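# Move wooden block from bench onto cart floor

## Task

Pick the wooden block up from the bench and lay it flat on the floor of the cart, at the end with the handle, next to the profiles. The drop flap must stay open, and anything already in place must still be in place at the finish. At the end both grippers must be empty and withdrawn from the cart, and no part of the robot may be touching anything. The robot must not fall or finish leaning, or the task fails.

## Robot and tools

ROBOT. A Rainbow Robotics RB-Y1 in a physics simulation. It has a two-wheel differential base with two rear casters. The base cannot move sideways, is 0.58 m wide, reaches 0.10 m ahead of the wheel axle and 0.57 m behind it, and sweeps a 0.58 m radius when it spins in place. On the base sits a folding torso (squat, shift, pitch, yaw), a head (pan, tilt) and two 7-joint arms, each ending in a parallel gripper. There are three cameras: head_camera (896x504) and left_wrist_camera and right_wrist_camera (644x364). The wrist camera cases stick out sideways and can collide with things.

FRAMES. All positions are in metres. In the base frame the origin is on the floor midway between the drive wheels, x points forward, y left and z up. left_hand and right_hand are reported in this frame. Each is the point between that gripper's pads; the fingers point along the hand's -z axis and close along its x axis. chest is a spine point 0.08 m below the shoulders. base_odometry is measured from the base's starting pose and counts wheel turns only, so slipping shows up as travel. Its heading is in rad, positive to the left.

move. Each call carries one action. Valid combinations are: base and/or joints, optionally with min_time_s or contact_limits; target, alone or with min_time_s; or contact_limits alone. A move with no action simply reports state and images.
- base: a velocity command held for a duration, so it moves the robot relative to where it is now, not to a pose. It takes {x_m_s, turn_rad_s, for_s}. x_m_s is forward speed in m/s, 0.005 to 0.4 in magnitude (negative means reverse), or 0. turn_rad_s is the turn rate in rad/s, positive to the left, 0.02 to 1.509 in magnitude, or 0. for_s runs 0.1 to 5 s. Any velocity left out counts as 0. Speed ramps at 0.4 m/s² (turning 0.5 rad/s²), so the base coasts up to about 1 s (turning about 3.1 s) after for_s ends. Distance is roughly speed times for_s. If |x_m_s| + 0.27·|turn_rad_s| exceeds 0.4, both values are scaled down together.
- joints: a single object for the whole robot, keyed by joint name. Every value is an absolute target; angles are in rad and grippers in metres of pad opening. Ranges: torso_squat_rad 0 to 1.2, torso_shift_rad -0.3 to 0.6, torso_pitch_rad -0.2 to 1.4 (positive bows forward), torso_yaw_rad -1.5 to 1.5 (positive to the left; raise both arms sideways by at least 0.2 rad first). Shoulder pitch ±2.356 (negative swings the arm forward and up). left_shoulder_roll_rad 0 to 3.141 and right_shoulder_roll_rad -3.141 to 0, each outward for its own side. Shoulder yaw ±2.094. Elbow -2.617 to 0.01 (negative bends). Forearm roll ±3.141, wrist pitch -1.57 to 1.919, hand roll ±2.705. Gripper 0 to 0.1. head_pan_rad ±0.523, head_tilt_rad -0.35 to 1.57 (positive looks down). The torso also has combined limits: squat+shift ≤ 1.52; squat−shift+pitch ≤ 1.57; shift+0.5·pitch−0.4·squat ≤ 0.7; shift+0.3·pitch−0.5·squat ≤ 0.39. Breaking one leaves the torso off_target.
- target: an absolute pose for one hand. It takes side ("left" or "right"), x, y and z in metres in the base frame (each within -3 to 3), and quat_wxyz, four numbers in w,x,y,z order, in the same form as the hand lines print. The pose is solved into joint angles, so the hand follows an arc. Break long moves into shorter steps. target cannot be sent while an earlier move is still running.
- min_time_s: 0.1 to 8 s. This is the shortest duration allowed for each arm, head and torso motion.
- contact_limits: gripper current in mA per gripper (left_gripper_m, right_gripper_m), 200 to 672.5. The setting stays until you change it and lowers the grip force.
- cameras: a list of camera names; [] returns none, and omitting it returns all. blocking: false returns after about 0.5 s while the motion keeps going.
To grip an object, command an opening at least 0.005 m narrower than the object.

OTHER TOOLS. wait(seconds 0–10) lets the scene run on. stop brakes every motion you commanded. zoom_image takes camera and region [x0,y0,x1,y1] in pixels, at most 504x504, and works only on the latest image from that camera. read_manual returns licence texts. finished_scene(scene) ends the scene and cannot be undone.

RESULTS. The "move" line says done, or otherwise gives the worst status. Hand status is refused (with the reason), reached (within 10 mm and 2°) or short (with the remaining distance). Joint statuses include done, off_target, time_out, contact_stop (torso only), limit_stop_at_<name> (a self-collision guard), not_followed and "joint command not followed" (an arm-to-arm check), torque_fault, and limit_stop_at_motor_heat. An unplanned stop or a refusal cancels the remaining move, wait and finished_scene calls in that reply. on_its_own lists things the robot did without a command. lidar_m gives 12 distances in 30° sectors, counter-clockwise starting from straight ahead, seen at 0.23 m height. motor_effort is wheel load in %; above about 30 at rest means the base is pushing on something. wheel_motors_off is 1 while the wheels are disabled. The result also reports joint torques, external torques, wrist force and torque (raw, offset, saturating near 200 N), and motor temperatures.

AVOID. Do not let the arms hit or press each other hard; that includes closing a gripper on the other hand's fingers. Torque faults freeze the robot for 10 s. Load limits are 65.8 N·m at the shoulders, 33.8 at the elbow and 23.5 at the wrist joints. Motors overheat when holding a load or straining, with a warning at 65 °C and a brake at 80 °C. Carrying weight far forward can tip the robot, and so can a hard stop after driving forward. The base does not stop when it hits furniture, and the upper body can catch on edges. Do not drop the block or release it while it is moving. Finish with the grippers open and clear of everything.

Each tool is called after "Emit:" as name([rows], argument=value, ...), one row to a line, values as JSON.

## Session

Scene 1 done. Same task; repeat.

Emit:
move(joints={"head_tilt_rad": 0.7})

Emit:
move(joints={"head_tilt_rad": 0.6, "head_pan_rad": 0.52}, cameras=["head_camera"])

Emit:
move(joints={"head_tilt_rad": 0.6, "head_pan_rad": -0.52}, cameras=["head_camera"])

Scene clock: 0.83 s.
Joint torques (N m): left_arm=[-1.43 -0.58 0.85 -0.67 -0.1 -0.67 -0.17] | right_arm=[-3.25 -0.62 -0.85 -1.51 0.02 -0.64 0.04]
External joint torques (N m): left_arm=[-0.05 -0.73 0.84 -0.12 -0.1 -0.24 -0.16] | right_arm=[0.35 0.5 -0.81 0.12 -0.05 -0.04 0.02]
Motor temperatures (°C): left_arm=[30 28 31 35 34 32 37] | right_arm=[34 30 31 30 35 37 34]
Wrist force (N): left_arm=[-0.7 1.0 -7.0] | right_arm=[-2.7 1.0 -4.9]
Wrist torque (N m): left_arm=[-0.24 0.04 0.07] | right_arm=[-0.09 -0.11 -0.08]
Wrist force, peak (N): left_arm=[0.1 1.6 -7.9] | right_arm=[-2.9 0.8 -5.4]
move: done
base_odometry: x=+0.000 y=+0.000 heading=+0.000
lidar_m: 0.74 1.02 1.56 4.57 1.51 1.08 1.03 1.08 1.44 3.61 1.09 0.78
base_status: not commanded
joint_positions: torso_squat_rad=+0.350 torso_shift_rad=+0.000 torso_pitch_rad=+0.000 torso_yaw_rad=+0.000 left_shoulder_pitch_rad=+0.037 left_shoulder_roll_rad=+0.004 left_shoulder_yaw_rad=-0.043 left_elbow_rad=-0.196 left_forearm_roll_rad=-0.014 left_wrist_pitch_rad=+0.002 left_hand_roll_rad=+0.027 left_gripper_m=+0.099 right_shoulder_pitch_rad=-0.040 right_shoulder_roll_rad=-0.021 right_shoulder_yaw_rad=-0.018 right_elbow_rad=-0.235 right_forearm_roll_rad=+0.049 right_wrist_pitch_rad=-0.014 right_hand_roll_rad=+0.035 right_gripper_m=+0.099 head_pan_rad=+0.000 head_tilt_rad=+0.700
joint_status: all done
wheel_motors_off: 0
motor_effort: left_wheel=+0(1) right_wheel=+0(2)
chest: x=-0.2280 y=+0.0001 z=+1.2475 quat_wxyz=(+1.000, +0.000, +0.000, +0.000) (m; base frame)
left_hand: x=-0.1598 y=+0.2200 z=+0.5653 quat_wxyz=(+0.997, +0.000, -0.079, -0.009) (m; base frame)
right_hand: x=-0.0823 y=-0.2360 z=+0.5770 quat_wxyz=(+0.989, -0.016, -0.142, +0.041) (m; base frame)
pictures: head_camera, left_wrist_camera, right_wrist_camera
camera_calibration:
head_camera: T_world_to_cam=[[-0.00129999, -0.999504, -0.0314624, 0.0444858], [-0.599497, 0.0259607, -0.799956, 1.08611], [0.800376, 0.0178217, -0.599233, 0.97739], [0, 0, 0, 1]] pos_world=[-0.131105, -0.00115113, 1.45592]
left_wrist_camera: T_world_to_cam=[[0.988724, 0.00955725, 0.149443, 0.0708295], [-0.0605519, -0.88722, 0.457355, -0.0439141], [0.13696, -0.461247, -0.876637, 0.69141], [0, 0, 0, 1]] pos_world=[-0.167385, 0.279272, 0.615616]
right_wrist_camera: T_world_to_cam=[[-0.945892, -0.11441, -0.303643, 0.0691098], [-0.245093, 0.865166, 0.437513, -0.0414065], [0.212646, 0.488261, -0.846394, 0.69334], [0, 0, 0, 1]] pos_world=[-0.0922137, -0.2948, 0.62594]

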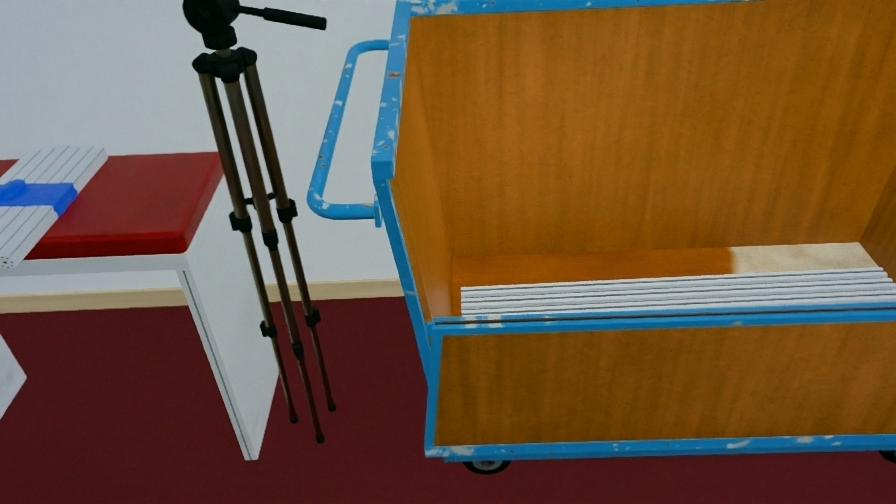

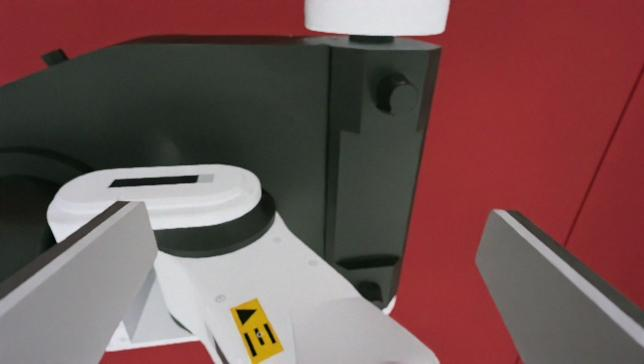

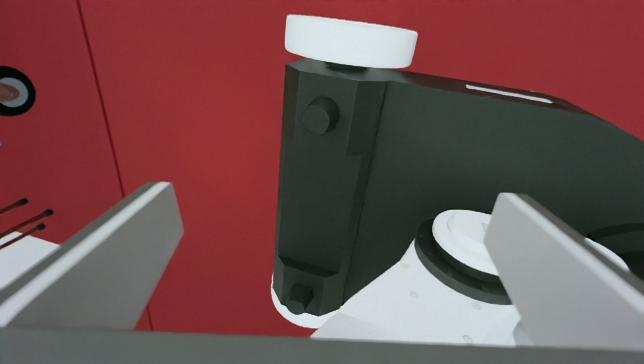

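Scene clock: 1.83 s.
Joint torques (N m): left_arm=[-1.9 -0.48 0.72 -0.58 -0.02 -0.7 -0.03] | right_arm=[-3.3 -0.65 -0.61 -1.35 0.08 -0.53 -0.15]
External joint torques (N m): left_arm=[-0.52 -0.63 0.71 -0.02 -0.02 -0.27 -0.02] | right_arm=[0.29 0.46 -0.56 0.28 0.02 0.06 -0.16]
Motor temperatures (°C): left_arm=[30 28 31 35 34 32 37] | right_arm=[34 30 31 30 35 37 34]
Wrist force (N): left_arm=[-0.4 1.3 -7.6] | right_arm=[-2.6 0.9 -5.0]
Wrist torque (N m): left_arm=[-0.27 0.14 0.06] | right_arm=[-0.09 -0.10 -0.11]
Wrist force, peak (N): left_arm=[-0.7 1.3 -8.3] | right_arm=[-2.9 1.1 -5.3]
move: done
base_odometry: x=+0.000 y=+0.000 heading=+0.000
lidar_m: 0.74 1.03 1.57 4.56 1.52 1.08 1.03 1.07 1.43 3.61 1.10 0.79
base_status: not commanded
joint_positions: torso_squat_rad=+0.350 torso_shift_rad=+0.000 torso_pitch_rad=+0.000 torso_yaw_rad=+0.000 left_shoulder_pitch_rad=+0.037 left_shoulder_roll_rad=+0.004 left_shoulder_yaw_rad=-0.043 left_elbow_rad=-0.196 left_forearm_roll_rad=-0.014 left_wrist_pitch_rad=+0.002 left_hand_roll_rad=+0.027 left_gripper_m=+0.099 right_shoulder_pitch_rad=-0.040 right_shoulder_roll_rad=-0.021 right_shoulder_yaw_rad=-0.018 right_elbow_rad=-0.235 right_forearm_roll_rad=+0.049 right_wrist_pitch_rad=-0.014 right_hand_roll_rad=+0.035 right_gripper_m=+0.099 head_pan_rad=+0.520 head_tilt_rad=+0.600
joint_status: all done
wheel_motors_off: 0
motor_effort: left_wheel=+0(1) right_wheel=+1(2)
chest: x=-0.2280 y=+0.0001 z=+1.2475 quat_wxyz=(+1.000, +0.000, +0.000, +0.000) (m; base frame)
left_hand: x=-0.1598 y=+0.2200 z=+0.5653 quat_wxyz=(+0.997, +0.000, -0.079, -0.009) (m; base frame)
right_hand: x=-0.0823 y=-0.2360 z=+0.5770 quat_wxyz=(+0.989, -0.016, -0.142, +0.041) (m; base frame)
pictures: head_camera
camera_calibration:
head_camera: T_world_to_cam=[[0.498213, -0.866484, -0.0314502, 0.14729], [-0.461322, -0.234191, -0.855767, 1.19539], [0.734143, 0.440863, -0.516405, 0.843793], [0, 0, 0, 1]] pos_world=[-0.141388, 0.0355768, 1.46335]

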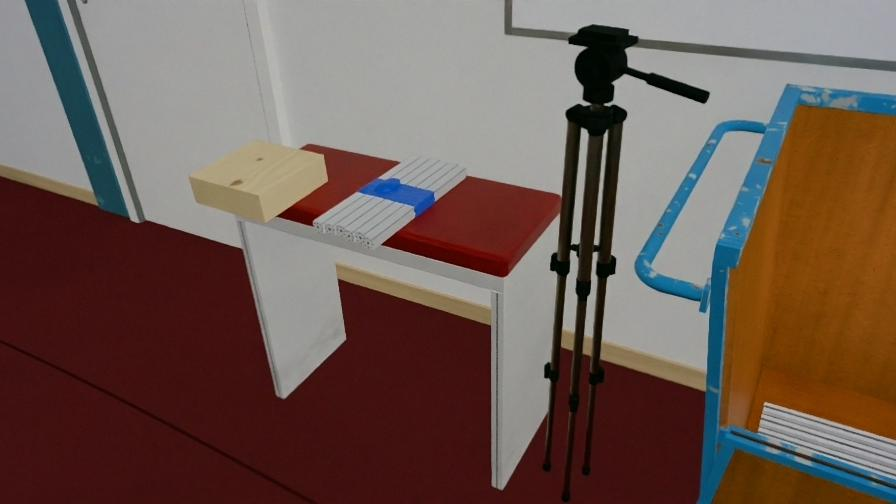

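Scene clock: 3.20 s.
Joint torques (N m): left_arm=[-1.94 -0.64 0.51 -0.52 -0.13 -0.69 -0.1] | right_arm=[-3.53 -0.78 -0.39 -1.36 -0.08 -0.54 0.13]
External joint torques (N m): left_arm=[-0.56 -0.79 0.5 0.04 -0.13 -0.26 -0.09] | right_arm=[0.07 0.33 -0.35 0.28 -0.14 0.05 0.12]
Motor temperatures (°C): left_arm=[30 28 31 35 34 32 37] | right_arm=[34 30 31 30 35 37 34]
Wrist force (N): left_arm=[0.1 2.2 -7.1] | right_arm=[-2.5 0.7 -5.0]
Wrist torque (N m): left_arm=[-0.41 0.16 0.08] | right_arm=[-0.06 -0.09 -0.11]
Wrist force, peak (N): left_arm=[0.3 1.8 -8.1] | right_arm=[-2.9 1.1 -5.5]
move: done
base_odometry: x=+0.000 y=+0.000 heading=+0.000
lidar_m: 0.74 1.02 1.56 4.57 1.53 1.08 1.02 1.07 1.44 3.63 1.09 0.79
base_status: not commanded
joint_positions: torso_squat_rad=+0.350 torso_shift_rad=+0.000 torso_pitch_rad=+0.000 torso_yaw_rad=+0.000 left_shoulder_pitch_rad=+0.037 left_shoulder_roll_rad=+0.004 left_shoulder_yaw_rad=-0.043 left_elbow_rad=-0.196 left_forearm_roll_rad=-0.014 left_wrist_pitch_rad=+0.002 left_hand_roll_rad=+0.027 left_gripper_m=+0.099 right_shoulder_pitch_rad=-0.040 right_shoulder_roll_rad=-0.021 right_shoulder_yaw_rad=-0.018 right_elbow_rad=-0.235 right_forearm_roll_rad=+0.049 right_wrist_pitch_rad=-0.014 right_hand_roll_rad=+0.035 right_gripper_m=+0.099 head_pan_rad=-0.520 head_tilt_rad=+0.600
joint_status: all done
wheel_motors_off: 0
motor_effort: left_wheel=+0(1) right_wheel=-1(2)
chest: x=-0.2280 y=+0.0001 z=+1.2475 quat_wxyz=(+1.000, +0.000, +0.000, +0.000) (m; base frame)
left_hand: x=-0.1598 y=+0.2200 z=+0.5653 quat_wxyz=(+0.997, +0.000, -0.079, -0.009) (m; base frame)
right_hand: x=-0.0823 y=-0.2360 z=+0.5770 quat_wxyz=(+0.989, -0.016, -0.142, +0.041) (m; base frame)
pictures: head_camera
camera_calibration:
head_camera: T_world_to_cam=[[-0.495067, -0.868285, -0.0314512, -0.0572399], [-0.435413, 0.279258, -0.855821, 1.2007], [0.75188, -0.409995, -0.516314, 0.847468], [0, 0, 0, 1]] pos_world=[-0.142731, -0.0375481, 1.46335]

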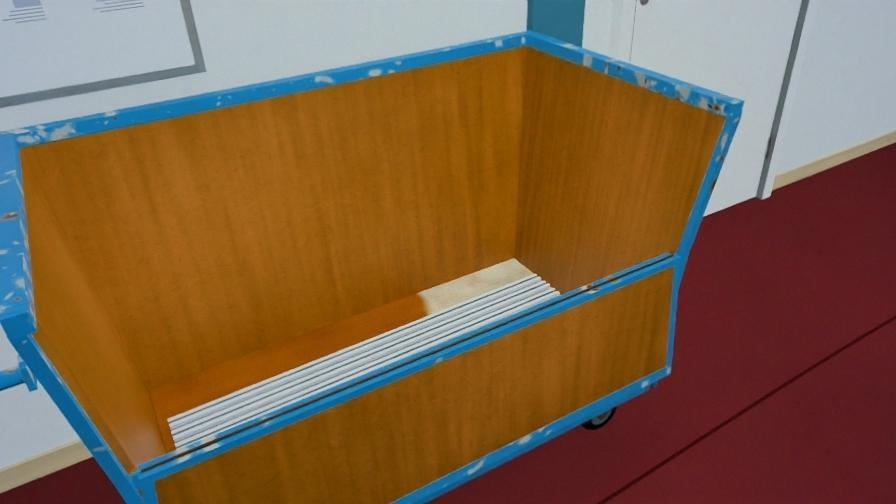

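Emit:
move(base={"turn_rad_s": 0.5, "for_s": 3.15}, joints={"head_pan_rad": 0.0}, cameras=[])

Emit:
move(base={"x_m_s": 0.35, "for_s": 4.3}, cameras=[])

Emit:
move(base={"turn_rad_s": -0.5, "for_s": 3.15}, joints={"head_tilt_rad": 0.8}, cameras=["head_camera"])

Emit:
zoom_image(camera="head_camera", region=[500, 40, 752, 208])

Scene clock: 12.40 s.
Joint torques (N m): left_arm=[-1.58 -0.93 0.93 -0.47 -0.16 -0.78 -0.13] | right_arm=[-3.46 -0.39 -0.83 -1.38 -0.1 -0.51 -0.05]
External joint torques (N m): left_arm=[-0.2 -1.09 0.92 0.09 -0.17 -0.36 -0.12] | right_arm=[0.14 0.72 -0.79 0.25 -0.16 0.09 -0.06]
Motor temperatures (°C): left_arm=[30 28 31 35 34 32 37] | right_arm=[34 30 31 30 35 37 34]
Wrist force (N): left_arm=[-0.4 1.7 -7.8] | right_arm=[-2.4 1.5 -4.9]
Wrist torque (N m): left_arm=[-0.33 0.14 0.11] | right_arm=[-0.16 -0.08 -0.06]
Wrist force, peak (N): left_arm=[0.1 1.3 -8.5] | right_arm=[-2.7 1.6 -5.5]
move: done
base_odometry: x=+0.000 y=+0.000 heading=+1.583
lidar_m: 4.18 1.47 1.08 1.02 1.07 1.45 3.90 1.08 0.80 0.76 1.05 1.57
base_status: done (sent for 3.17 of 3.17 s)
joint_positions: torso_squat_rad=+0.350 torso_shift_rad=+0.000 torso_pitch_rad=+0.000 torso_yaw_rad=+0.000 left_shoulder_pitch_rad=+0.037 left_shoulder_roll_rad=+0.004 left_shoulder_yaw_rad=-0.043 left_elbow_rad=-0.196 left_forearm_roll_rad=-0.014 left_wrist_pitch_rad=+0.002 left_hand_roll_rad=+0.027 left_gripper_m=+0.099 right_shoulder_pitch_rad=-0.040 right_shoulder_roll_rad=-0.021 right_shoulder_yaw_rad=-0.018 right_elbow_rad=-0.235 right_forearm_roll_rad=+0.049 right_wrist_pitch_rad=-0.014 right_hand_roll_rad=+0.035 right_gripper_m=+0.099 head_pan_rad=+0.000 head_tilt_rad=+0.600
joint_status: all done
wheel_motors_off: 0
motor_effort: left_wheel=+5(34) right_wheel=+20(52)
chest: x=-0.2280 y=+0.0001 z=+1.2475 quat_wxyz=(+1.000, +0.000, +0.000, +0.000) (m; base frame)
left_hand: x=-0.1598 y=+0.2200 z=+0.5653 quat_wxyz=(+0.997, +0.000, -0.079, -0.009) (m; base frame)
right_hand: x=-0.0823 y=-0.2360 z=+0.5770 quat_wxyz=(+0.989, -0.016, -0.142, +0.041) (m; base frame)
pictures: none
No camera images: "cameras" was empty.

Scene clock: 17.93 s.
Joint torques (N m): left_arm=[-1.23 -0.79 0.63 -0.34 -0.08 -0.63 -0.06] | right_arm=[-2.98 -0.92 -0.44 -1.21 0.03 -0.43 0.03]
External joint torques (N m): left_arm=[0.15 -0.94 0.62 0.21 -0.08 -0.21 -0.05] | right_arm=[0.61 0.2 -0.4 0.42 -0.04 0.16 0.01]
Motor temperatures (°C): left_arm=[30 28 31 35 34 32 37] | right_arm=[34 30 31 30 35 37 34]
Wrist force (N): left_arm=[0.1 1.4 -7.4] | right_arm=[-2.3 1.1 -4.9]
Wrist torque (N m): left_arm=[-0.29 0.19 0.08] | right_arm=[-0.10 -0.06 -0.11]
Wrist force, peak (N): left_arm=[-0.1 1.9 -8.3] | right_arm=[-3.1 1.3 -5.3]
move: done
base_odometry: x=-0.019 y=+1.505 heading=+1.584
lidar_m: 4.09 1.50 1.08 1.04 1.09 1.48 3.97 1.31 1.34 0.95 1.57 2.15
base_status: done (sent for 4.3 of 4.3 s)
joint_positions: torso_squat_rad=+0.350 torso_shift_rad=+0.000 torso_pitch_rad=+0.000 torso_yaw_rad=+0.000 left_shoulder_pitch_rad=+0.037 left_shoulder_roll_rad=+0.004 left_shoulder_yaw_rad=-0.043 left_elbow_rad=-0.196 left_forearm_roll_rad=-0.014 left_wrist_pitch_rad=+0.002 left_hand_roll_rad=+0.027 left_gripper_m=+0.099 right_shoulder_pitch_rad=-0.040 right_shoulder_roll_rad=-0.021 right_shoulder_yaw_rad=-0.018 right_elbow_rad=-0.235 right_forearm_roll_rad=+0.049 right_wrist_pitch_rad=-0.014 right_hand_roll_rad=+0.035 right_gripper_m=+0.099 head_pan_rad=+0.000 head_tilt_rad=+0.600
joint_status: not commanded
wheel_motors_off: 0
motor_effort: left_wheel=+19(47) right_wheel=-16(47)
chest: x=-0.2280 y=+0.0001 z=+1.2475 quat_wxyz=(+1.000, +0.000, +0.000, +0.000) (m; base frame)
left_hand: x=-0.1597 y=+0.2200 z=+0.5653 quat_wxyz=(+0.997, +0.000, -0.079, -0.009) (m; base frame)
right_hand: x=-0.0823 y=-0.2360 z=+0.5770 quat_wxyz=(+0.989, -0.016, -0.142, +0.041) (m; base frame)
pictures: none
No camera images: "cameras" was empty.

Scene clock: 22.47 s.
Joint torques (N m): left_arm=[-1.52 -0.6 0.7 -0.54 -0.08 -0.71 -0.09] | right_arm=[-3.08 -0.66 -0.66 -1.41 -0.01 -0.58 -0.12]
External joint torques (N m): left_arm=[-0.14 -0.74 0.69 0.02 -0.08 -0.28 -0.08] | right_arm=[0.52 0.46 -0.62 0.22 -0.07 0.02 -0.13]
Motor temperatures (°C): left_arm=[30 28 31 35 34 32 37] | right_arm=[34 30 31 30 35 37 34]
Wrist force (N): left_arm=[-0.4 1.0 -7.1] | right_arm=[-3.0 1.1 -5.1]
Wrist torque (N m): left_arm=[-0.28 0.12 0.08] | right_arm=[-0.12 -0.13 -0.09]
Wrist force, peak (N): left_arm=[-0.2 2.1 -8.4] | right_arm=[-3.0 1.1 -5.4]
move: done
base_odometry: x=-0.019 y=+1.505 heading=+0.001
lidar_m: 0.93 1.56 2.11 4.09 1.53 1.07 1.03 1.09 1.46 3.65 1.61 1.32
base_status: done (sent for 3.17 of 3.17 s)
joint_positions: torso_squat_rad=+0.350 torso_shift_rad=+0.000 torso_pitch_rad=+0.000 torso_yaw_rad=+0.000 left_shoulder_pitch_rad=+0.037 left_shoulder_roll_rad=+0.004 left_shoulder_yaw_rad=-0.043 left_elbow_rad=-0.196 left_forearm_roll_rad=-0.014 left_wrist_pitch_rad=+0.002 left_hand_roll_rad=+0.027 left_gripper_m=+0.099 right_shoulder_pitch_rad=-0.040 right_shoulder_roll_rad=-0.021 right_shoulder_yaw_rad=-0.018 right_elbow_rad=-0.235 right_forearm_roll_rad=+0.049 right_wrist_pitch_rad=-0.014 right_hand_roll_rad=+0.035 right_gripper_m=+0.099 head_pan_rad=+0.000 head_tilt_rad=+0.800
joint_status: all done
wheel_motors_off: 0
motor_effort: left_wheel=+22(46) right_wheel=+3(52)
chest: x=-0.2280 y=+0.0001 z=+1.2475 quat_wxyz=(+1.000, +0.000, +0.000, +0.000) (m; base frame)
left_hand: x=-0.1597 y=+0.2200 z=+0.5653 quat_wxyz=(+0.997, +0.000, -0.079, -0.009) (m; base frame)
right_hand: x=-0.0823 y=-0.2359 z=+0.5770 quat_wxyz=(+0.989, -0.016, -0.142, +0.041) (m; base frame)
pictures: head_camera
camera_calibration:
head_camera: T_world_to_cam=[[-0.0045067, -0.999502, -0.0312457, 0.0434174], [-0.676447, 0.0260593, -0.73603, 0.977709], [0.736478, 0.017819, -0.676227, 1.07571], [0, 0, 0, 1]] pos_world=[-0.130674, -0.00125083, 1.44841]

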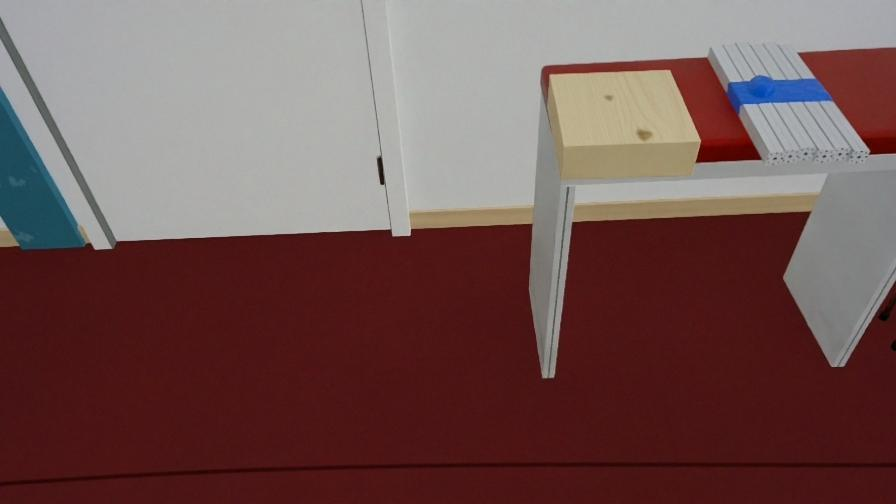

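Scaled by 2.000 from the camera's 896x504 image, which has a finer 1280x720 frame.

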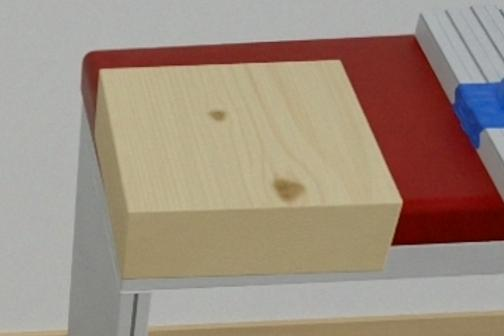

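Emit:
move(joints={"torso_squat_rad": 0.8, "torso_pitch_rad": 0.2, "right_shoulder_roll_rad": -0.15, "right_elbow_rad": -1.2, "head_tilt_rad": 0.75, "head_pan_rad": -0.4}, cameras=[])

Emit:
move(target={"side": "right", "x": 0.36, "y": -0.28, "z": 0.77, "quat_wxyz": [0.7071, 0.0, -0.7071, 0.0]}, min_time_s=3, cameras=[])

Emit:
move(base={"x_m_s": 0.15, "for_s": 2.4}, cameras=["head_camera", "right_wrist_camera"])

Emit:
zoom_image(camera="head_camera", region=[300, 50, 700, 274])

Scene clock: 28.97 s.
Joint torques (N m): left_arm=[3.72 -0.58 0.8 1.64 -0.15 -0.23 -0.01] | right_arm=[-6.08 -4.13 -1.78 -8.47 0.02 -1.74 0.01]
External joint torques (N m): left_arm=[-0.37 -0.8 0.78 0.04 -0.15 -0.2 -0.01] | right_arm=[0.08 -0.14 -0.13 -0.35 -0.16 -0.08 -0.03]
Motor temperatures (°C): left_arm=[30 28 31 35 34 32 37] | right_arm=[34 30 31 30 35 37 34]
Wrist force (N): left_arm=[1.8 1.7 -7.9] | right_arm=[-5.9 2.6 -2.3]
Wrist torque (N m): left_arm=[-0.33 0.31 0.09] | right_arm=[-0.27 -0.29 -0.11]
Wrist force, peak (N): left_arm=[-0.4 1.5 -8.5] | right_arm=[-6.7 2.8 -1.3]
move: done
base_odometry: x=-0.019 y=+1.505 heading=+0.001
lidar_m: 0.91 1.56 2.11 4.09 1.52 1.09 1.03 1.09 1.45 3.64 1.60 1.30
base_status: not commanded
joint_positions: torso_squat_rad=+0.800 torso_shift_rad=+0.000 torso_pitch_rad=+0.200 torso_yaw_rad=+0.000 left_shoulder_pitch_rad=+0.037 left_shoulder_roll_rad=+0.004 left_shoulder_yaw_rad=-0.043 left_elbow_rad=-0.196 left_forearm_roll_rad=-0.014 left_wrist_pitch_rad=+0.002 left_hand_roll_rad=+0.027 left_gripper_m=+0.099 right_shoulder_pitch_rad=-0.040 right_shoulder_roll_rad=-0.150 right_shoulder_yaw_rad=-0.018 right_elbow_rad=-1.200 right_forearm_roll_rad=+0.049 right_wrist_pitch_rad=-0.014 right_hand_roll_rad=+0.035 right_gripper_m=+0.099 head_pan_rad=-0.400 head_tilt_rad=+0.750
joint_status: all done
wheel_motors_off: 0
motor_effort: left_wheel=+21(23) right_wheel=+2(7)
chest: x=-0.1665 y=+0.0001 z=+1.0715 quat_wxyz=(+0.995, +0.000, +0.100, +0.000) (m; base frame)
left_hand: x=-0.2352 y=+0.2200 z=+0.3893 quat_wxyz=(+1.000, -0.001, +0.021, -0.009) (m; base frame)
right_hand: x=+0.2422 y=-0.2932 z=+0.6076 quat_wxyz=(+0.859, -0.080, -0.498, +0.082) (m; base frame)
pictures: none
No camera images: "cameras" was empty.

Scene clock: 32.30 s.
Joint torques (N m): left_arm=[3.37 -0.75 0.86 1.52 -0.16 -0.31 -0.11] | right_arm=[-12.68 -6.65 -3.88 -9.19 -0.29 -2.18 -0.29]
External joint torques (N m): left_arm=[-0.72 -0.97 0.84 -0.09 -0.16 -0.28 -0.11] | right_arm=[-1.73 -1.59 -2.03 0.02 -0.45 -0.26 -0.34]
Motor temperatures (°C): left_arm=[30 28 31 35 34 32 37] | right_arm=[34 30 31 30 35 37 34]
Wrist force (N): left_arm=[1.6 0.4 -8.0] | right_arm=[-7.2 0.9 1.4]
Wrist torque (N m): left_arm=[-0.20 0.25 0.09] | right_arm=[-0.18 -0.40 -0.11]
Wrist force, peak (N): left_arm=[1.7 1.5 -8.3] | right_arm=[-7.8 0.8 0.9]
move: done
base_odometry: x=-0.019 y=+1.505 heading=+0.001
lidar_m: 0.93 1.55 2.11 4.09 1.52 1.09 1.04 1.09 1.46 3.65 1.59 1.31
base_status: not commanded
joint_positions: torso_squat_rad=+0.800 torso_shift_rad=+0.000 torso_pitch_rad=+0.200 torso_yaw_rad=+0.000 left_shoulder_pitch_rad=+0.037 left_shoulder_roll_rad=+0.004 left_shoulder_yaw_rad=-0.043 left_elbow_rad=-0.196 left_forearm_roll_rad=-0.014 left_wrist_pitch_rad=+0.002 left_hand_roll_rad=+0.027 left_gripper_m=+0.099 right_shoulder_pitch_rad=-0.258 right_shoulder_roll_rad=-0.184 right_shoulder_yaw_rad=-0.053 right_elbow_rad=-1.190 right_forearm_roll_rad=-0.080 right_wrist_pitch_rad=-0.323 right_hand_roll_rad=-0.099 right_gripper_m=+0.099 head_pan_rad=-0.400 head_tilt_rad=+0.750
joint_status: all done
wheel_motors_off: 0
motor_effort: left_wheel=+21(22) right_wheel=+3(4)
chest: x=-0.1665 y=+0.0001 z=+1.0715 quat_wxyz=(+0.995, +0.000, +0.100, +0.000) (m; base frame)
left_hand: x=-0.2352 y=+0.2200 z=+0.3893 quat_wxyz=(+1.000, -0.001, +0.021, -0.009) (m; base frame)
right_hand: x=+0.3596 y=-0.2796 z=+0.7699 quat_wxyz=(+0.707, +0.000, -0.707, +0.000) (m; base frame)
right_hand_status: reached (checked arc, planned for 3.0 s): 1 mm and 0.1 deg off.
pictures: none
No camera images: "cameras" was empty.

Scene clock: 35.43 s.
Joint torques (N m): left_arm=[4.07 -0.49 1.07 1.71 -0.13 -0.16 -0.01] | right_arm=[-11.39 -6.27 -3.88 -9.66 -0.18 -2.07 -0.16]
External joint torques (N m): left_arm=[-0.02 -0.71 1.04 0.1 -0.13 -0.13 -0.02] | right_arm=[-0.44 -1.21 -2.03 -0.45 -0.34 -0.16 -0.21]
Motor temperatures (°C): left_arm=[30 28 31 35 34 32 37] | right_arm=[34 30 31 30 35 37 34]
Wrist force (N): left_arm=[1.2 1.4 -7.3] | right_arm=[-7.4 0.5 1.0]
Wrist torque (N m): left_arm=[-0.31 0.20 0.08] | right_arm=[-0.17 -0.42 -0.11]
Wrist force, peak (N): left_arm=[1.7 1.8 -8.5] | right_arm=[-7.8 1.1 1.2]
move: done
base_odometry: x=+0.341 y=+1.505 heading=+0.001
lidar_m: 0.68 1.18 1.59 4.05 2.07 1.47 1.40 1.46 1.94 1.69 1.09 0.58
base_status: done (sent for 2.4 of 2.4 s)
joint_positions: torso_squat_rad=+0.800 torso_shift_rad=+0.000 torso_pitch_rad=+0.200 torso_yaw_rad=+0.000 left_shoulder_pitch_rad=+0.037 left_shoulder_roll_rad=+0.004 left_shoulder_yaw_rad=-0.043 left_elbow_rad=-0.196 left_forearm_roll_rad=-0.014 left_wrist_pitch_rad=+0.002 left_hand_roll_rad=+0.027 left_gripper_m=+0.099 right_shoulder_pitch_rad=-0.258 right_shoulder_roll_rad=-0.184 right_shoulder_yaw_rad=-0.053 right_elbow_rad=-1.190 right_forearm_roll_rad=-0.080 right_wrist_pitch_rad=-0.323 right_hand_roll_rad=-0.099 right_gripper_m=+0.099 head_pan_rad=-0.400 head_tilt_rad=+0.750
joint_status: not commanded
wheel_motors_off: 0
motor_effort: left_wheel=-8(48) right_wheel=+10(40)
chest: x=-0.1665 y=+0.0001 z=+1.0715 quat_wxyz=(+0.995, +0.000, +0.100, +0.000) (m; base frame)
left_hand: x=-0.2351 y=+0.2200 z=+0.3893 quat_wxyz=(+1.000, -0.001, +0.021, -0.009) (m; base frame)
right_hand: x=+0.3597 y=-0.2796 z=+0.7700 quat_wxyz=(+0.707, +0.000, -0.707, +0.000) (m; base frame)
pictures: head_camera, right_wrist_camera
camera_calibration:
head_camera: T_world_to_cam=[[-0.390318, -0.919475, 0.0470898, -0.101451], [-0.719468, 0.272702, -0.638748, 0.782776], [0.574472, -0.283195, -0.767973, 0.975623], [0, 0, 0, 1]] pos_world=[-0.0368841, -0.0304553, 1.25403]
right_wrist_camera: T_world_to_cam=[[0.0255118, -0.0286542, -0.999264, 0.751015], [-0.506995, 0.861127, -0.0376369, 0.479237], [0.861572, 0.507582, 0.00744137, -0.101513], [0, 0, 0, 1]] pos_world=[0.311271, -0.339638, 0.769254]

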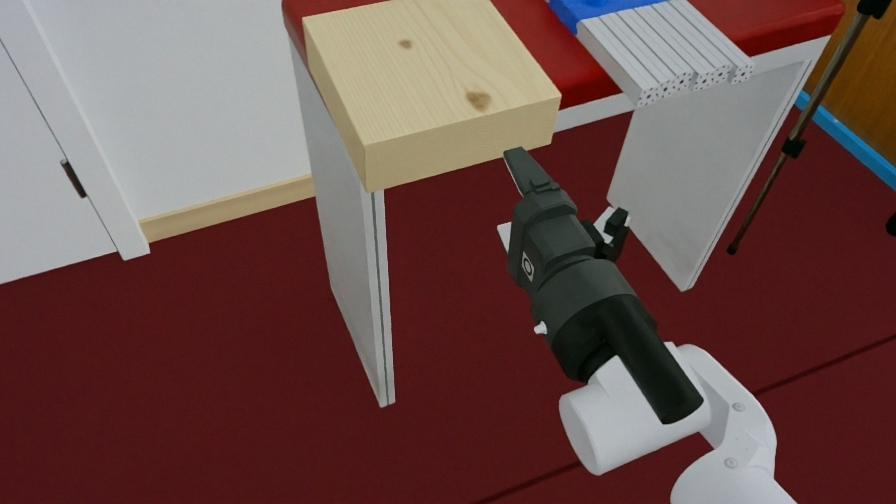

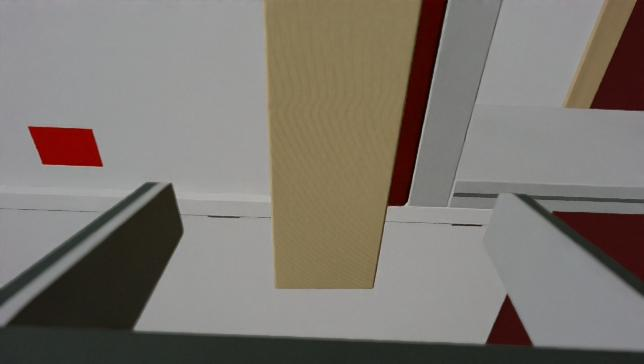

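Scaled by 1.260 from the camera's 896x504 image, which has a finer 1280x720 frame.

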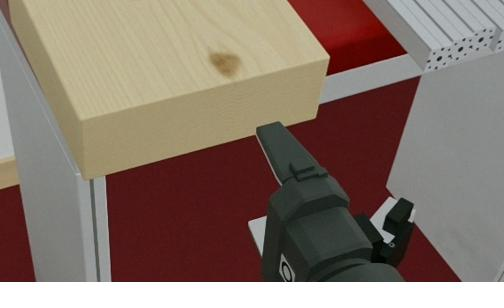

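Emit:
move(target={"side": "right", "x": 0.36, "y": -0.259, "z": 0.766, "quat_wxyz": [0.7071, 0.0, -0.7071, 0.0]}, min_time_s=1, cameras=[])

Emit:
move(base={"x_m_s": 0.05, "for_s": 1.2}, cameras=["head_camera", "right_wrist_camera"])

Emit:
zoom_image(camera="head_camera", region=[300, 50, 700, 274])

Scene clock: 40.97 s.
Joint torques (N m): left_arm=[3.88 -0.74 0.81 1.71 -0.07 -0.24 0.04] | right_arm=[-12.79 -2.04 -3.12 -9.25 0.31 -2.15 0.23]
External joint torques (N m): left_arm=[-0.22 -0.96 0.79 0.11 -0.07 -0.21 0.04] | right_arm=[-1.74 1.89 -1.86 0.03 0.12 -0.23 0.17]
Motor temperatures (°C): left_arm=[30 28 31 35 34 32 37] | right_arm=[34 30 31 30 35 37 34]
Wrist force (N): left_arm=[1.3 0.9 -8.5] | right_arm=[-7.1 0.4 1.1]
Wrist torque (N m): left_arm=[-0.26 0.25 0.10] | right_arm=[-0.10 -0.38 -0.13]
Wrist force, peak (N): left_arm=[0.7 1.0 -8.8] | right_arm=[-7.9 0.3 1.2]
move: done
base_odometry: x=+0.341 y=+1.505 heading=+0.001
lidar_m: 0.66 1.18 1.58 4.04 2.05 1.46 1.38 1.45 1.95 1.69 1.08 0.57
base_status: not commanded
joint_positions: torso_squat_rad=+0.800 torso_shift_rad=+0.000 torso_pitch_rad=+0.200 torso_yaw_rad=+0.000 left_shoulder_pitch_rad=+0.037 left_shoulder_roll_rad=+0.004 left_shoulder_yaw_rad=-0.043 left_elbow_rad=-0.196 left_forearm_roll_rad=-0.014 left_wrist_pitch_rad=+0.002 left_hand_roll_rad=+0.027 left_gripper_m=+0.099 right_shoulder_pitch_rad=-0.265 right_shoulder_roll_rad=-0.130 right_shoulder_yaw_rad=-0.060 right_elbow_rad=-1.184 right_forearm_roll_rad=-0.066 right_wrist_pitch_rad=-0.327 right_hand_roll_rad=-0.058 right_gripper_m=+0.099 head_pan_rad=-0.400 head_tilt_rad=+0.750
joint_status: all done
wheel_motors_off: 0
motor_effort: left_wheel=-8(9) right_wheel=+10(11)
chest: x=-0.1665 y=+0.0001 z=+1.0715 quat_wxyz=(+0.995, +0.000, +0.100, +0.000) (m; base frame)
left_hand: x=-0.2351 y=+0.2200 z=+0.3893 quat_wxyz=(+1.000, -0.001, +0.021, -0.009) (m; base frame)
right_hand: x=+0.3598 y=-0.2590 z=+0.7664 quat_wxyz=(+0.707, +0.001, -0.707, +0.001) (m; base frame)
right_hand_status: reached (checked arc, planned for 1.0 s): 0 mm and 0.1 deg off.
pictures: none
No camera images: "cameras" was empty.

Scene clock: 42.77 s.
Joint torques (N m): left_arm=[3.76 -0.56 0.64 1.67 -0.12 -0.26 -0.05] | right_arm=[-11.73 -2.1 -3.18 -9.42 0.41 -2.05 0.21]
External joint torques (N m): left_arm=[-0.33 -0.78 0.62 0.06 -0.12 -0.23 -0.06] | right_arm=[-0.68 1.82 -1.92 -0.14 0.22 -0.13 0.16]
Motor temperatures (°C): left_arm=[30 28 31 35 34 32 37] | right_arm=[34 30 31 30 35 37 34]
Wrist force (N): left_arm=[1.4 0.6 -8.1] | right_arm=[-7.4 1.0 1.1]
Wrist torque (N m): left_arm=[-0.22 0.25 0.09] | right_arm=[-0.18 -0.43 -0.15]
Wrist force, peak (N): left_arm=[1.5 1.6 -8.4] | right_arm=[-7.8 0.8 1.0]
move: done
base_odometry: x=+0.401 y=+1.505 heading=+0.000
lidar_m: 0.67 1.11 1.49 3.84 2.15 1.52 1.45 1.53 2.03 1.45 1.05 0.53
base_status: done (sent for 1.2 of 1.2 s)
joint_positions: torso_squat_rad=+0.800 torso_shift_rad=+0.000 torso_pitch_rad=+0.200 torso_yaw_rad=+0.000 left_shoulder_pitch_rad=+0.037 left_shoulder_roll_rad=+0.004 left_shoulder_yaw_rad=-0.043 left_elbow_rad=-0.196 left_forearm_roll_rad=-0.014 left_wrist_pitch_rad=+0.002 left_hand_roll_rad=+0.027 left_gripper_m=+0.099 right_shoulder_pitch_rad=-0.265 right_shoulder_roll_rad=-0.130 right_shoulder_yaw_rad=-0.060 right_elbow_rad=-1.184 right_forearm_roll_rad=-0.066 right_wrist_pitch_rad=-0.327 right_hand_roll_rad=-0.058 right_gripper_m=+0.099 head_pan_rad=-0.400 head_tilt_rad=+0.750
joint_status: not commanded
wheel_motors_off: 0
motor_effort: left_wheel=-10(25) right_wheel=+10(35)
chest: x=-0.1665 y=+0.0001 z=+1.0715 quat_wxyz=(+0.995, +0.000, +0.100, +0.000) (m; base frame)
left_hand: x=-0.2351 y=+0.2200 z=+0.3893 quat_wxyz=(+1.000, -0.001, +0.021, -0.009) (m; base frame)
right_hand: x=+0.3599 y=-0.2590 z=+0.7665 quat_wxyz=(+0.707, +0.001, -0.707, +0.001) (m; base frame)
pictures: head_camera, right_wrist_camera
camera_calibration:
head_camera: T_world_to_cam=[[-0.390321, -0.919474, 0.0470875, -0.101448], [-0.719466, 0.272706, -0.638749, 0.782776], [0.574472, -0.283195, -0.767973, 0.975623], [0, 0, 0, 1]] pos_world=[-0.0368841, -0.0304553, 1.25403]
right_wrist_camera: T_world_to_cam=[[0.0256173, -0.0286881, -0.99926, 0.748054], [-0.508689, 0.860123, -0.0377345, 0.461794], [0.860569, 0.50928, 0.00744069, -0.111353], [0, 0, 0, 1]] pos_world=[0.311573, -0.31903, 0.765755]

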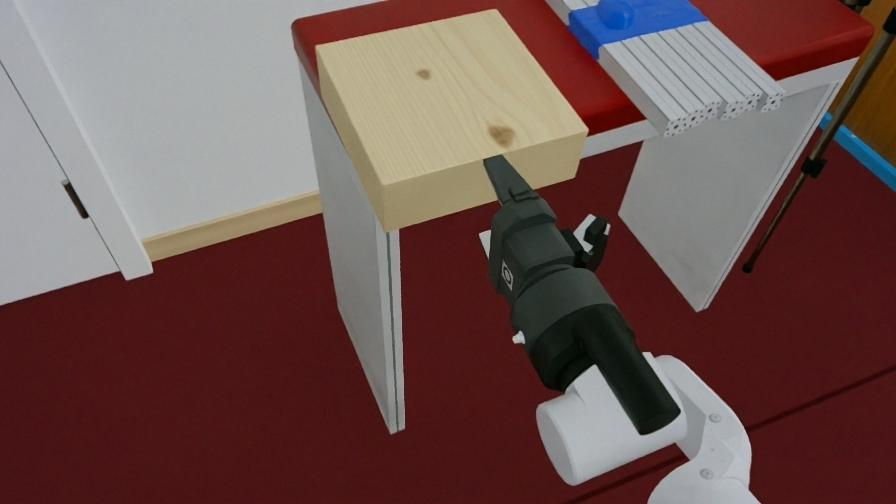

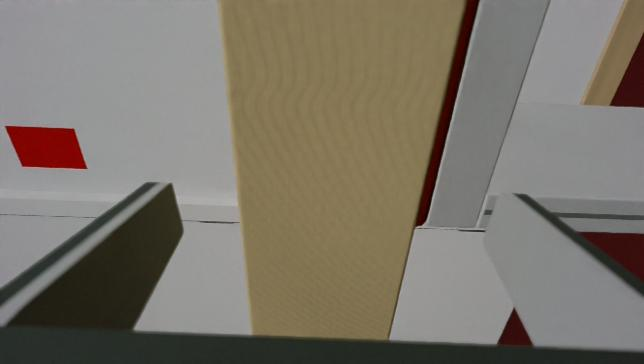

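Scaled by 1.260 from the camera's 896x504 image, which has a finer 1280x720 frame.

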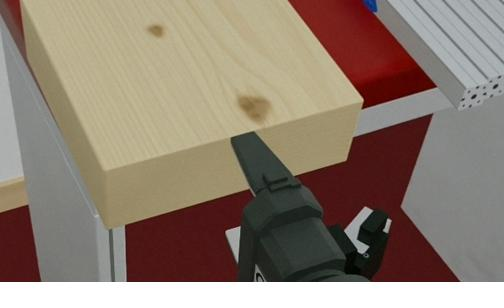

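Emit:
move(base={"x_m_s": 0.05, "for_s": 0.6}, cameras=[])

Emit:
move(target={"side": "right", "x": 0.382, "y": -0.256, "z": 0.766, "quat_wxyz": [0.7071, 0.0, -0.7071, 0.0]}, min_time_s=1.5, cameras=["head_camera", "right_wrist_camera"])

Emit:
zoom_image(camera="head_camera", region=[300, 50, 700, 274])

Scene clock: 46.23 s.
Joint torques (N m): left_arm=[4.15 -0.35 0.63 1.71 -0.01 -0.31 0.05] | right_arm=[-11.48 -1.92 -2.67 -9.61 0.36 -2.05 0.23]
External joint torques (N m): left_arm=[0.05 -0.57 0.61 0.11 -0.01 -0.28 0.05] | right_arm=[-0.42 2 -1.41 -0.33 0.17 -0.13 0.18]
Motor temperatures (°C): left_arm=[30 28 31 35 34 32 37] | right_arm=[34 30 31 31 35 37 34]
Wrist force (N): left_arm=[0.7 1.8 -7.6] | right_arm=[-7.5 0.5 1.0]
Wrist torque (N m): left_arm=[-0.30 0.15 0.08] | right_arm=[-0.11 -0.45 -0.13]
Wrist force, peak (N): left_arm=[1.6 1.3 -8.4] | right_arm=[-8.0 0.8 0.8]
move: done
base_odometry: x=+0.431 y=+1.505 heading=-0.001
lidar_m: 0.65 1.09 1.46 3.73 2.22 1.55 1.48 1.54 2.06 1.41 1.03 0.50
base_status: done (sent for 0.6 of 0.6 s)
joint_positions: torso_squat_rad=+0.800 torso_shift_rad=+0.000 torso_pitch_rad=+0.200 torso_yaw_rad=+0.000 left_shoulder_pitch_rad=+0.037 left_shoulder_roll_rad=+0.004 left_shoulder_yaw_rad=-0.043 left_elbow_rad=-0.196 left_forearm_roll_rad=-0.014 left_wrist_pitch_rad=+0.002 left_hand_roll_rad=+0.027 left_gripper_m=+0.099 right_shoulder_pitch_rad=-0.265 right_shoulder_roll_rad=-0.130 right_shoulder_yaw_rad=-0.060 right_elbow_rad=-1.184 right_forearm_roll_rad=-0.066 right_wrist_pitch_rad=-0.327 right_hand_roll_rad=-0.058 right_gripper_m=+0.099 head_pan_rad=-0.400 head_tilt_rad=+0.750
joint_status: not commanded
wheel_motors_off: 0
motor_effort: left_wheel=-7(25) right_wheel=+8(33)
chest: x=-0.1665 y=+0.0001 z=+1.0715 quat_wxyz=(+0.995, +0.000, +0.100, +0.000) (m; base frame)
left_hand: x=-0.2351 y=+0.2200 z=+0.3893 quat_wxyz=(+1.000, -0.001, +0.021, -0.009) (m; base frame)
right_hand: x=+0.3599 y=-0.2590 z=+0.7665 quat_wxyz=(+0.707, +0.001, -0.707, +0.001) (m; base frame)
pictures: none
No camera images: "cameras" was empty.

Scene clock: 48.07 s.
Joint torques (N m): left_arm=[3.72 -0.82 0.9 1.61 -0.02 -0.23 0] | right_arm=[-14.48 -2.06 -2.96 -9.11 -0.25 -2.22 0.24]
External joint torques (N m): left_arm=[-0.38 -1.04 0.88 0.01 -0.02 -0.2 0] | right_arm=[-1.96 2.17 -1.89 0.08 -0.45 -0.3 0.19]
Motor temperatures (°C): left_arm=[30 28 31 35 34 32 37] | right_arm=[34 30 31 31 35 37 34]
Wrist force (N): left_arm=[1.1 0.8 -7.6] | right_arm=[-7.2 0.6 1.4]
Wrist torque (N m): left_arm=[-0.24 0.16 0.08] | right_arm=[-0.13 -0.41 -0.09]
Wrist force, peak (N): left_arm=[0.8 1.0 -8.4] | right_arm=[-8.2 0.7 1.3]
move: done
base_odometry: x=+0.431 y=+1.505 heading=-0.001
lidar_m: 0.65 1.08 1.46 3.73 2.20 1.57 1.49 1.54 2.07 1.43 1.02 0.50
base_status: not commanded
joint_positions: torso_squat_rad=+0.800 torso_shift_rad=+0.000 torso_pitch_rad=+0.200 torso_yaw_rad=+0.000 left_shoulder_pitch_rad=+0.037 left_shoulder_roll_rad=+0.004 left_shoulder_yaw_rad=-0.043 left_elbow_rad=-0.196 left_forearm_roll_rad=-0.014 left_wrist_pitch_rad=+0.002 left_hand_roll_rad=+0.027 left_gripper_m=+0.099 right_shoulder_pitch_rad=-0.359 right_shoulder_roll_rad=-0.130 right_shoulder_yaw_rad=-0.080 right_elbow_rad=-1.069 right_forearm_roll_rad=-0.070 right_wrist_pitch_rad=-0.351 right_hand_roll_rad=-0.047 right_gripper_m=+0.099 head_pan_rad=-0.400 head_tilt_rad=+0.750
joint_status: all done
wheel_motors_off: 0
motor_effort: left_wheel=-7(8) right_wheel=+6(10)
chest: x=-0.1665 y=+0.0001 z=+1.0715 quat_wxyz=(+0.995, +0.000, +0.100, +0.000) (m; base frame)
left_hand: x=-0.2351 y=+0.2200 z=+0.3893 quat_wxyz=(+1.000, -0.001, +0.021, -0.009) (m; base frame)
right_hand: x=+0.3818 y=-0.2561 z=+0.7659 quat_wxyz=(+0.707, +0.000, -0.707, +0.000) (m; base frame)
right_hand_status: reached (checked arc, planned for 1.5 s): 0 mm and 0.1 deg off.
pictures: head_camera, right_wrist_camera
camera_calibration:
head_camera: T_world_to_cam=[[-0.390321, -0.919474, 0.0470875, -0.101448], [-0.719466, 0.272706, -0.638749, 0.782776], [0.574472, -0.283195, -0.767973, 0.975623], [0, 0, 0, 1]] pos_world=[-0.0368841, -0.0304553, 1.25403]
right_wrist_camera: T_world_to_cam=[[0.0252, -0.0295256, -0.999246, 0.746945], [-0.506882, 0.861168, -0.0382287, 0.470399], [0.861647, 0.507463, 0.00673547, -0.132022], [0, 0, 0, 1]] pos_world=[0.33337, -0.316042, 0.765254]

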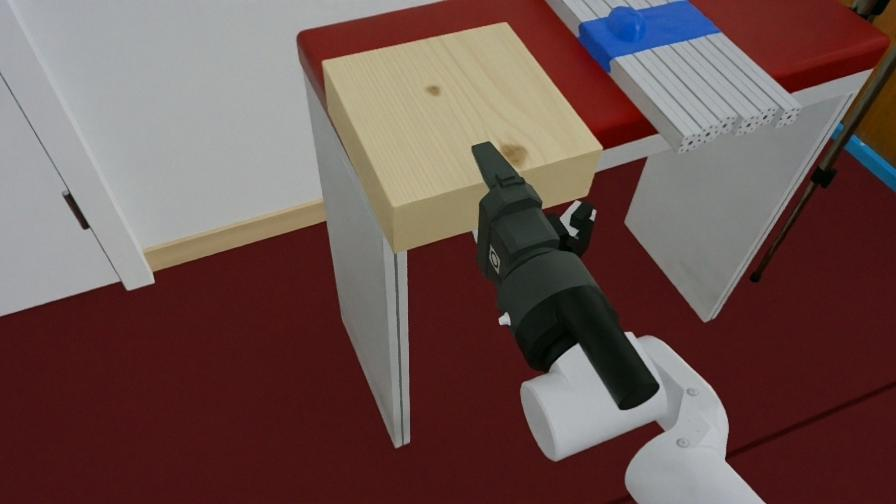

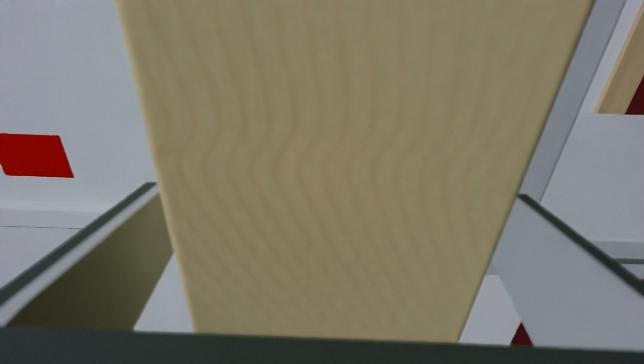

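Scaled by 1.260 from the camera's 896x504 image, which has a finer 1280x720 frame.

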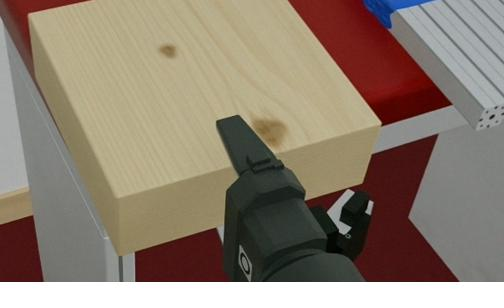

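Emit:
move(target={"side": "right", "x": 0.393, "y": -0.255, "z": 0.766, "quat_wxyz": [0.7071, 0.0, -0.7071, 0.0]}, min_time_s=1.5, cameras=[])

Emit:
move(joints={"right_gripper_m": 0.05}, cameras=["head_camera", "right_wrist_camera"])

Scene clock: 51.63 s.
Joint torques (N m): left_arm=[4.06 -0.49 0.69 1.63 -0.15 -0.24 -0.06] | right_arm=[-15 -5.93 -3.12 -9.2 -0.25 -2.13 0.26]
External joint torques (N m): left_arm=[-0.04 -0.71 0.67 0.03 -0.14 -0.21 -0.07] | right_arm=[-1.79 -1.51 -2.12 -0.05 -0.44 -0.21 0.21]
Motor temperatures (°C): left_arm=[30 28 31 35 34 32 37] | right_arm=[34 30 31 31 35 37 34]
Wrist force (N): left_arm=[1.6 1.9 -7.8] | right_arm=[-7.1 0.6 1.0]
Wrist torque (N m): left_arm=[-0.34 0.28 0.08] | right_arm=[-0.12 -0.40 -0.12]
Wrist force, peak (N): left_arm=[1.2 1.3 -8.6] | right_arm=[-8.1 0.8 0.9]
move: done
base_odometry: x=+0.431 y=+1.505 heading=-0.001
lidar_m: 0.64 1.09 1.46 3.72 2.19 1.55 1.49 1.56 2.07 1.43 1.03 0.48
base_status: not commanded
joint_positions: torso_squat_rad=+0.800 torso_shift_rad=+0.000 torso_pitch_rad=+0.200 torso_yaw_rad=+0.000 left_shoulder_pitch_rad=+0.037 left_shoulder_roll_rad=+0.004 left_shoulder_yaw_rad=-0.043 left_elbow_rad=-0.196 left_forearm_roll_rad=-0.014 left_wrist_pitch_rad=+0.002 left_hand_roll_rad=+0.027 left_gripper_m=+0.099 right_shoulder_pitch_rad=-0.404 right_shoulder_roll_rad=-0.131 right_shoulder_yaw_rad=-0.088 right_elbow_rad=-1.013 right_forearm_roll_rad=-0.073 right_wrist_pitch_rad=-0.361 right_hand_roll_rad=-0.044 right_gripper_m=+0.099 head_pan_rad=-0.400 head_tilt_rad=+0.750
joint_status: all done
wheel_motors_off: 0
motor_effort: left_wheel=-8(8) right_wheel=+9(10)
chest: x=-0.1665 y=+0.0001 z=+1.0715 quat_wxyz=(+0.995, +0.000, +0.100, +0.000) (m; base frame)
left_hand: x=-0.2351 y=+0.2200 z=+0.3893 quat_wxyz=(+1.000, -0.001, +0.021, -0.009) (m; base frame)
right_hand: x=+0.3921 y=-0.2545 z=+0.7663 quat_wxyz=(+0.708, +0.000, -0.706, +0.000) (m; base frame)
right_hand_status: reached (checked arc, planned for 1.5 s): 1 mm and 0.1 deg off.
pictures: none
No camera images: "cameras" was empty.

Scene clock: 52.70 s.
Joint torques (N m): left_arm=[3.86 -0.85 0.81 1.66 -0.06 -0.27 -0.02] | right_arm=[-14.52 -6.33 -3.4 -8.94 -0.17 -1.57 0.21]
External joint torques (N m): left_arm=[-0.23 -1.07 0.79 0.06 -0.06 -0.25 -0.03] | right_arm=[-1.3 -1.91 -2.4 0.21 -0.36 0.35 0.16]
Motor temperatures (°C): left_arm=[30 28 31 35 34 32 37] | right_arm=[34 30 31 31 35 37 34]
Wrist force (N): left_arm=[1.0 1.5 -7.7] | right_arm=[-5.9 1.0 2.0]
Wrist torque (N m): left_arm=[-0.33 0.18 0.08] | right_arm=[-0.11 -0.59 -0.18]
Wrist force, peak (N): left_arm=[0.7 0.9 -8.5] | right_arm=[-7.5 1.2 0.8]
move: off_target
base_odometry: x=+0.431 y=+1.505 heading=-0.001
lidar_m: 0.65 1.09 1.45 3.74 2.21 1.56 1.49 1.55 2.06 1.44 1.05 0.49
base_status: not commanded
joint_positions: torso_squat_rad=+0.800 torso_shift_rad=+0.000 torso_pitch_rad=+0.200 torso_yaw_rad=+0.000 left_shoulder_pitch_rad=+0.037 left_shoulder_roll_rad=+0.004 left_shoulder_yaw_rad=-0.043 left_elbow_rad=-0.196 left_forearm_roll_rad=-0.014 left_wrist_pitch_rad=+0.002 left_hand_roll_rad=+0.027 left_gripper_m=+0.099 right_shoulder_pitch_rad=-0.404 right_shoulder_roll_rad=-0.131 right_shoulder_yaw_rad=-0.088 right_elbow_rad=-1.013 right_forearm_roll_rad=-0.073 right_wrist_pitch_rad=-0.362 right_hand_roll_rad=-0.044 right_gripper_m=+0.076 head_pan_rad=-0.400 head_tilt_rad=+0.750
joint_status: right_gripper_m off_target (ended at +0.076, target +0.050)
wheel_motors_off: 0
motor_effort: left_wheel=-7(8) right_wheel=+7(10)
chest: x=-0.1665 y=+0.0001 z=+1.0715 quat_wxyz=(+0.995, +0.000, +0.100, +0.000) (m; base frame)
left_hand: x=-0.2351 y=+0.2200 z=+0.3893 quat_wxyz=(+1.000, -0.001, +0.021, -0.009) (m; base frame)
right_hand: x=+0.3922 y=-0.2545 z=+0.7665 quat_wxyz=(+0.708, +0.000, -0.706, +0.000) (m; base frame)
pictures: head_camera, right_wrist_camera
camera_calibration:
head_camera: T_world_to_cam=[[-0.390321, -0.919474, 0.0470875, -0.101448], [-0.719466, 0.272706, -0.638749, 0.782776], [0.574472, -0.283195, -0.767973, 0.975623], [0, 0, 0, 1]] pos_world=[-0.0368841, -0.0304553, 1.25403]
right_wrist_camera: T_world_to_cam=[[0.0243337, -0.0284058, -0.9993, 0.747913], [-0.507123, 0.861087, -0.0368258, 0.473375], [0.86153, 0.507664, 0.00654819, -0.141501], [0, 0, 0, 1]] pos_world=[0.343767, -0.314537, 0.765749]

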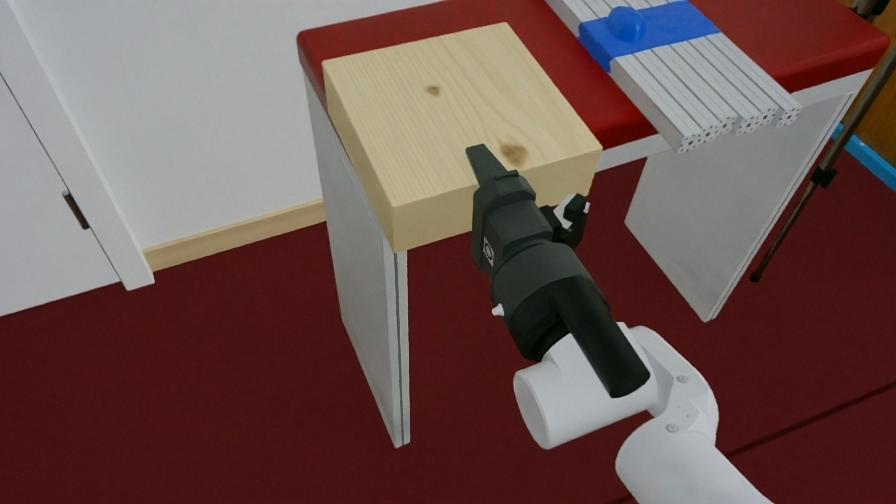

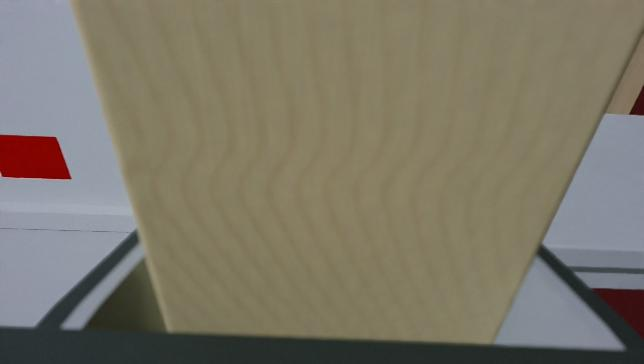

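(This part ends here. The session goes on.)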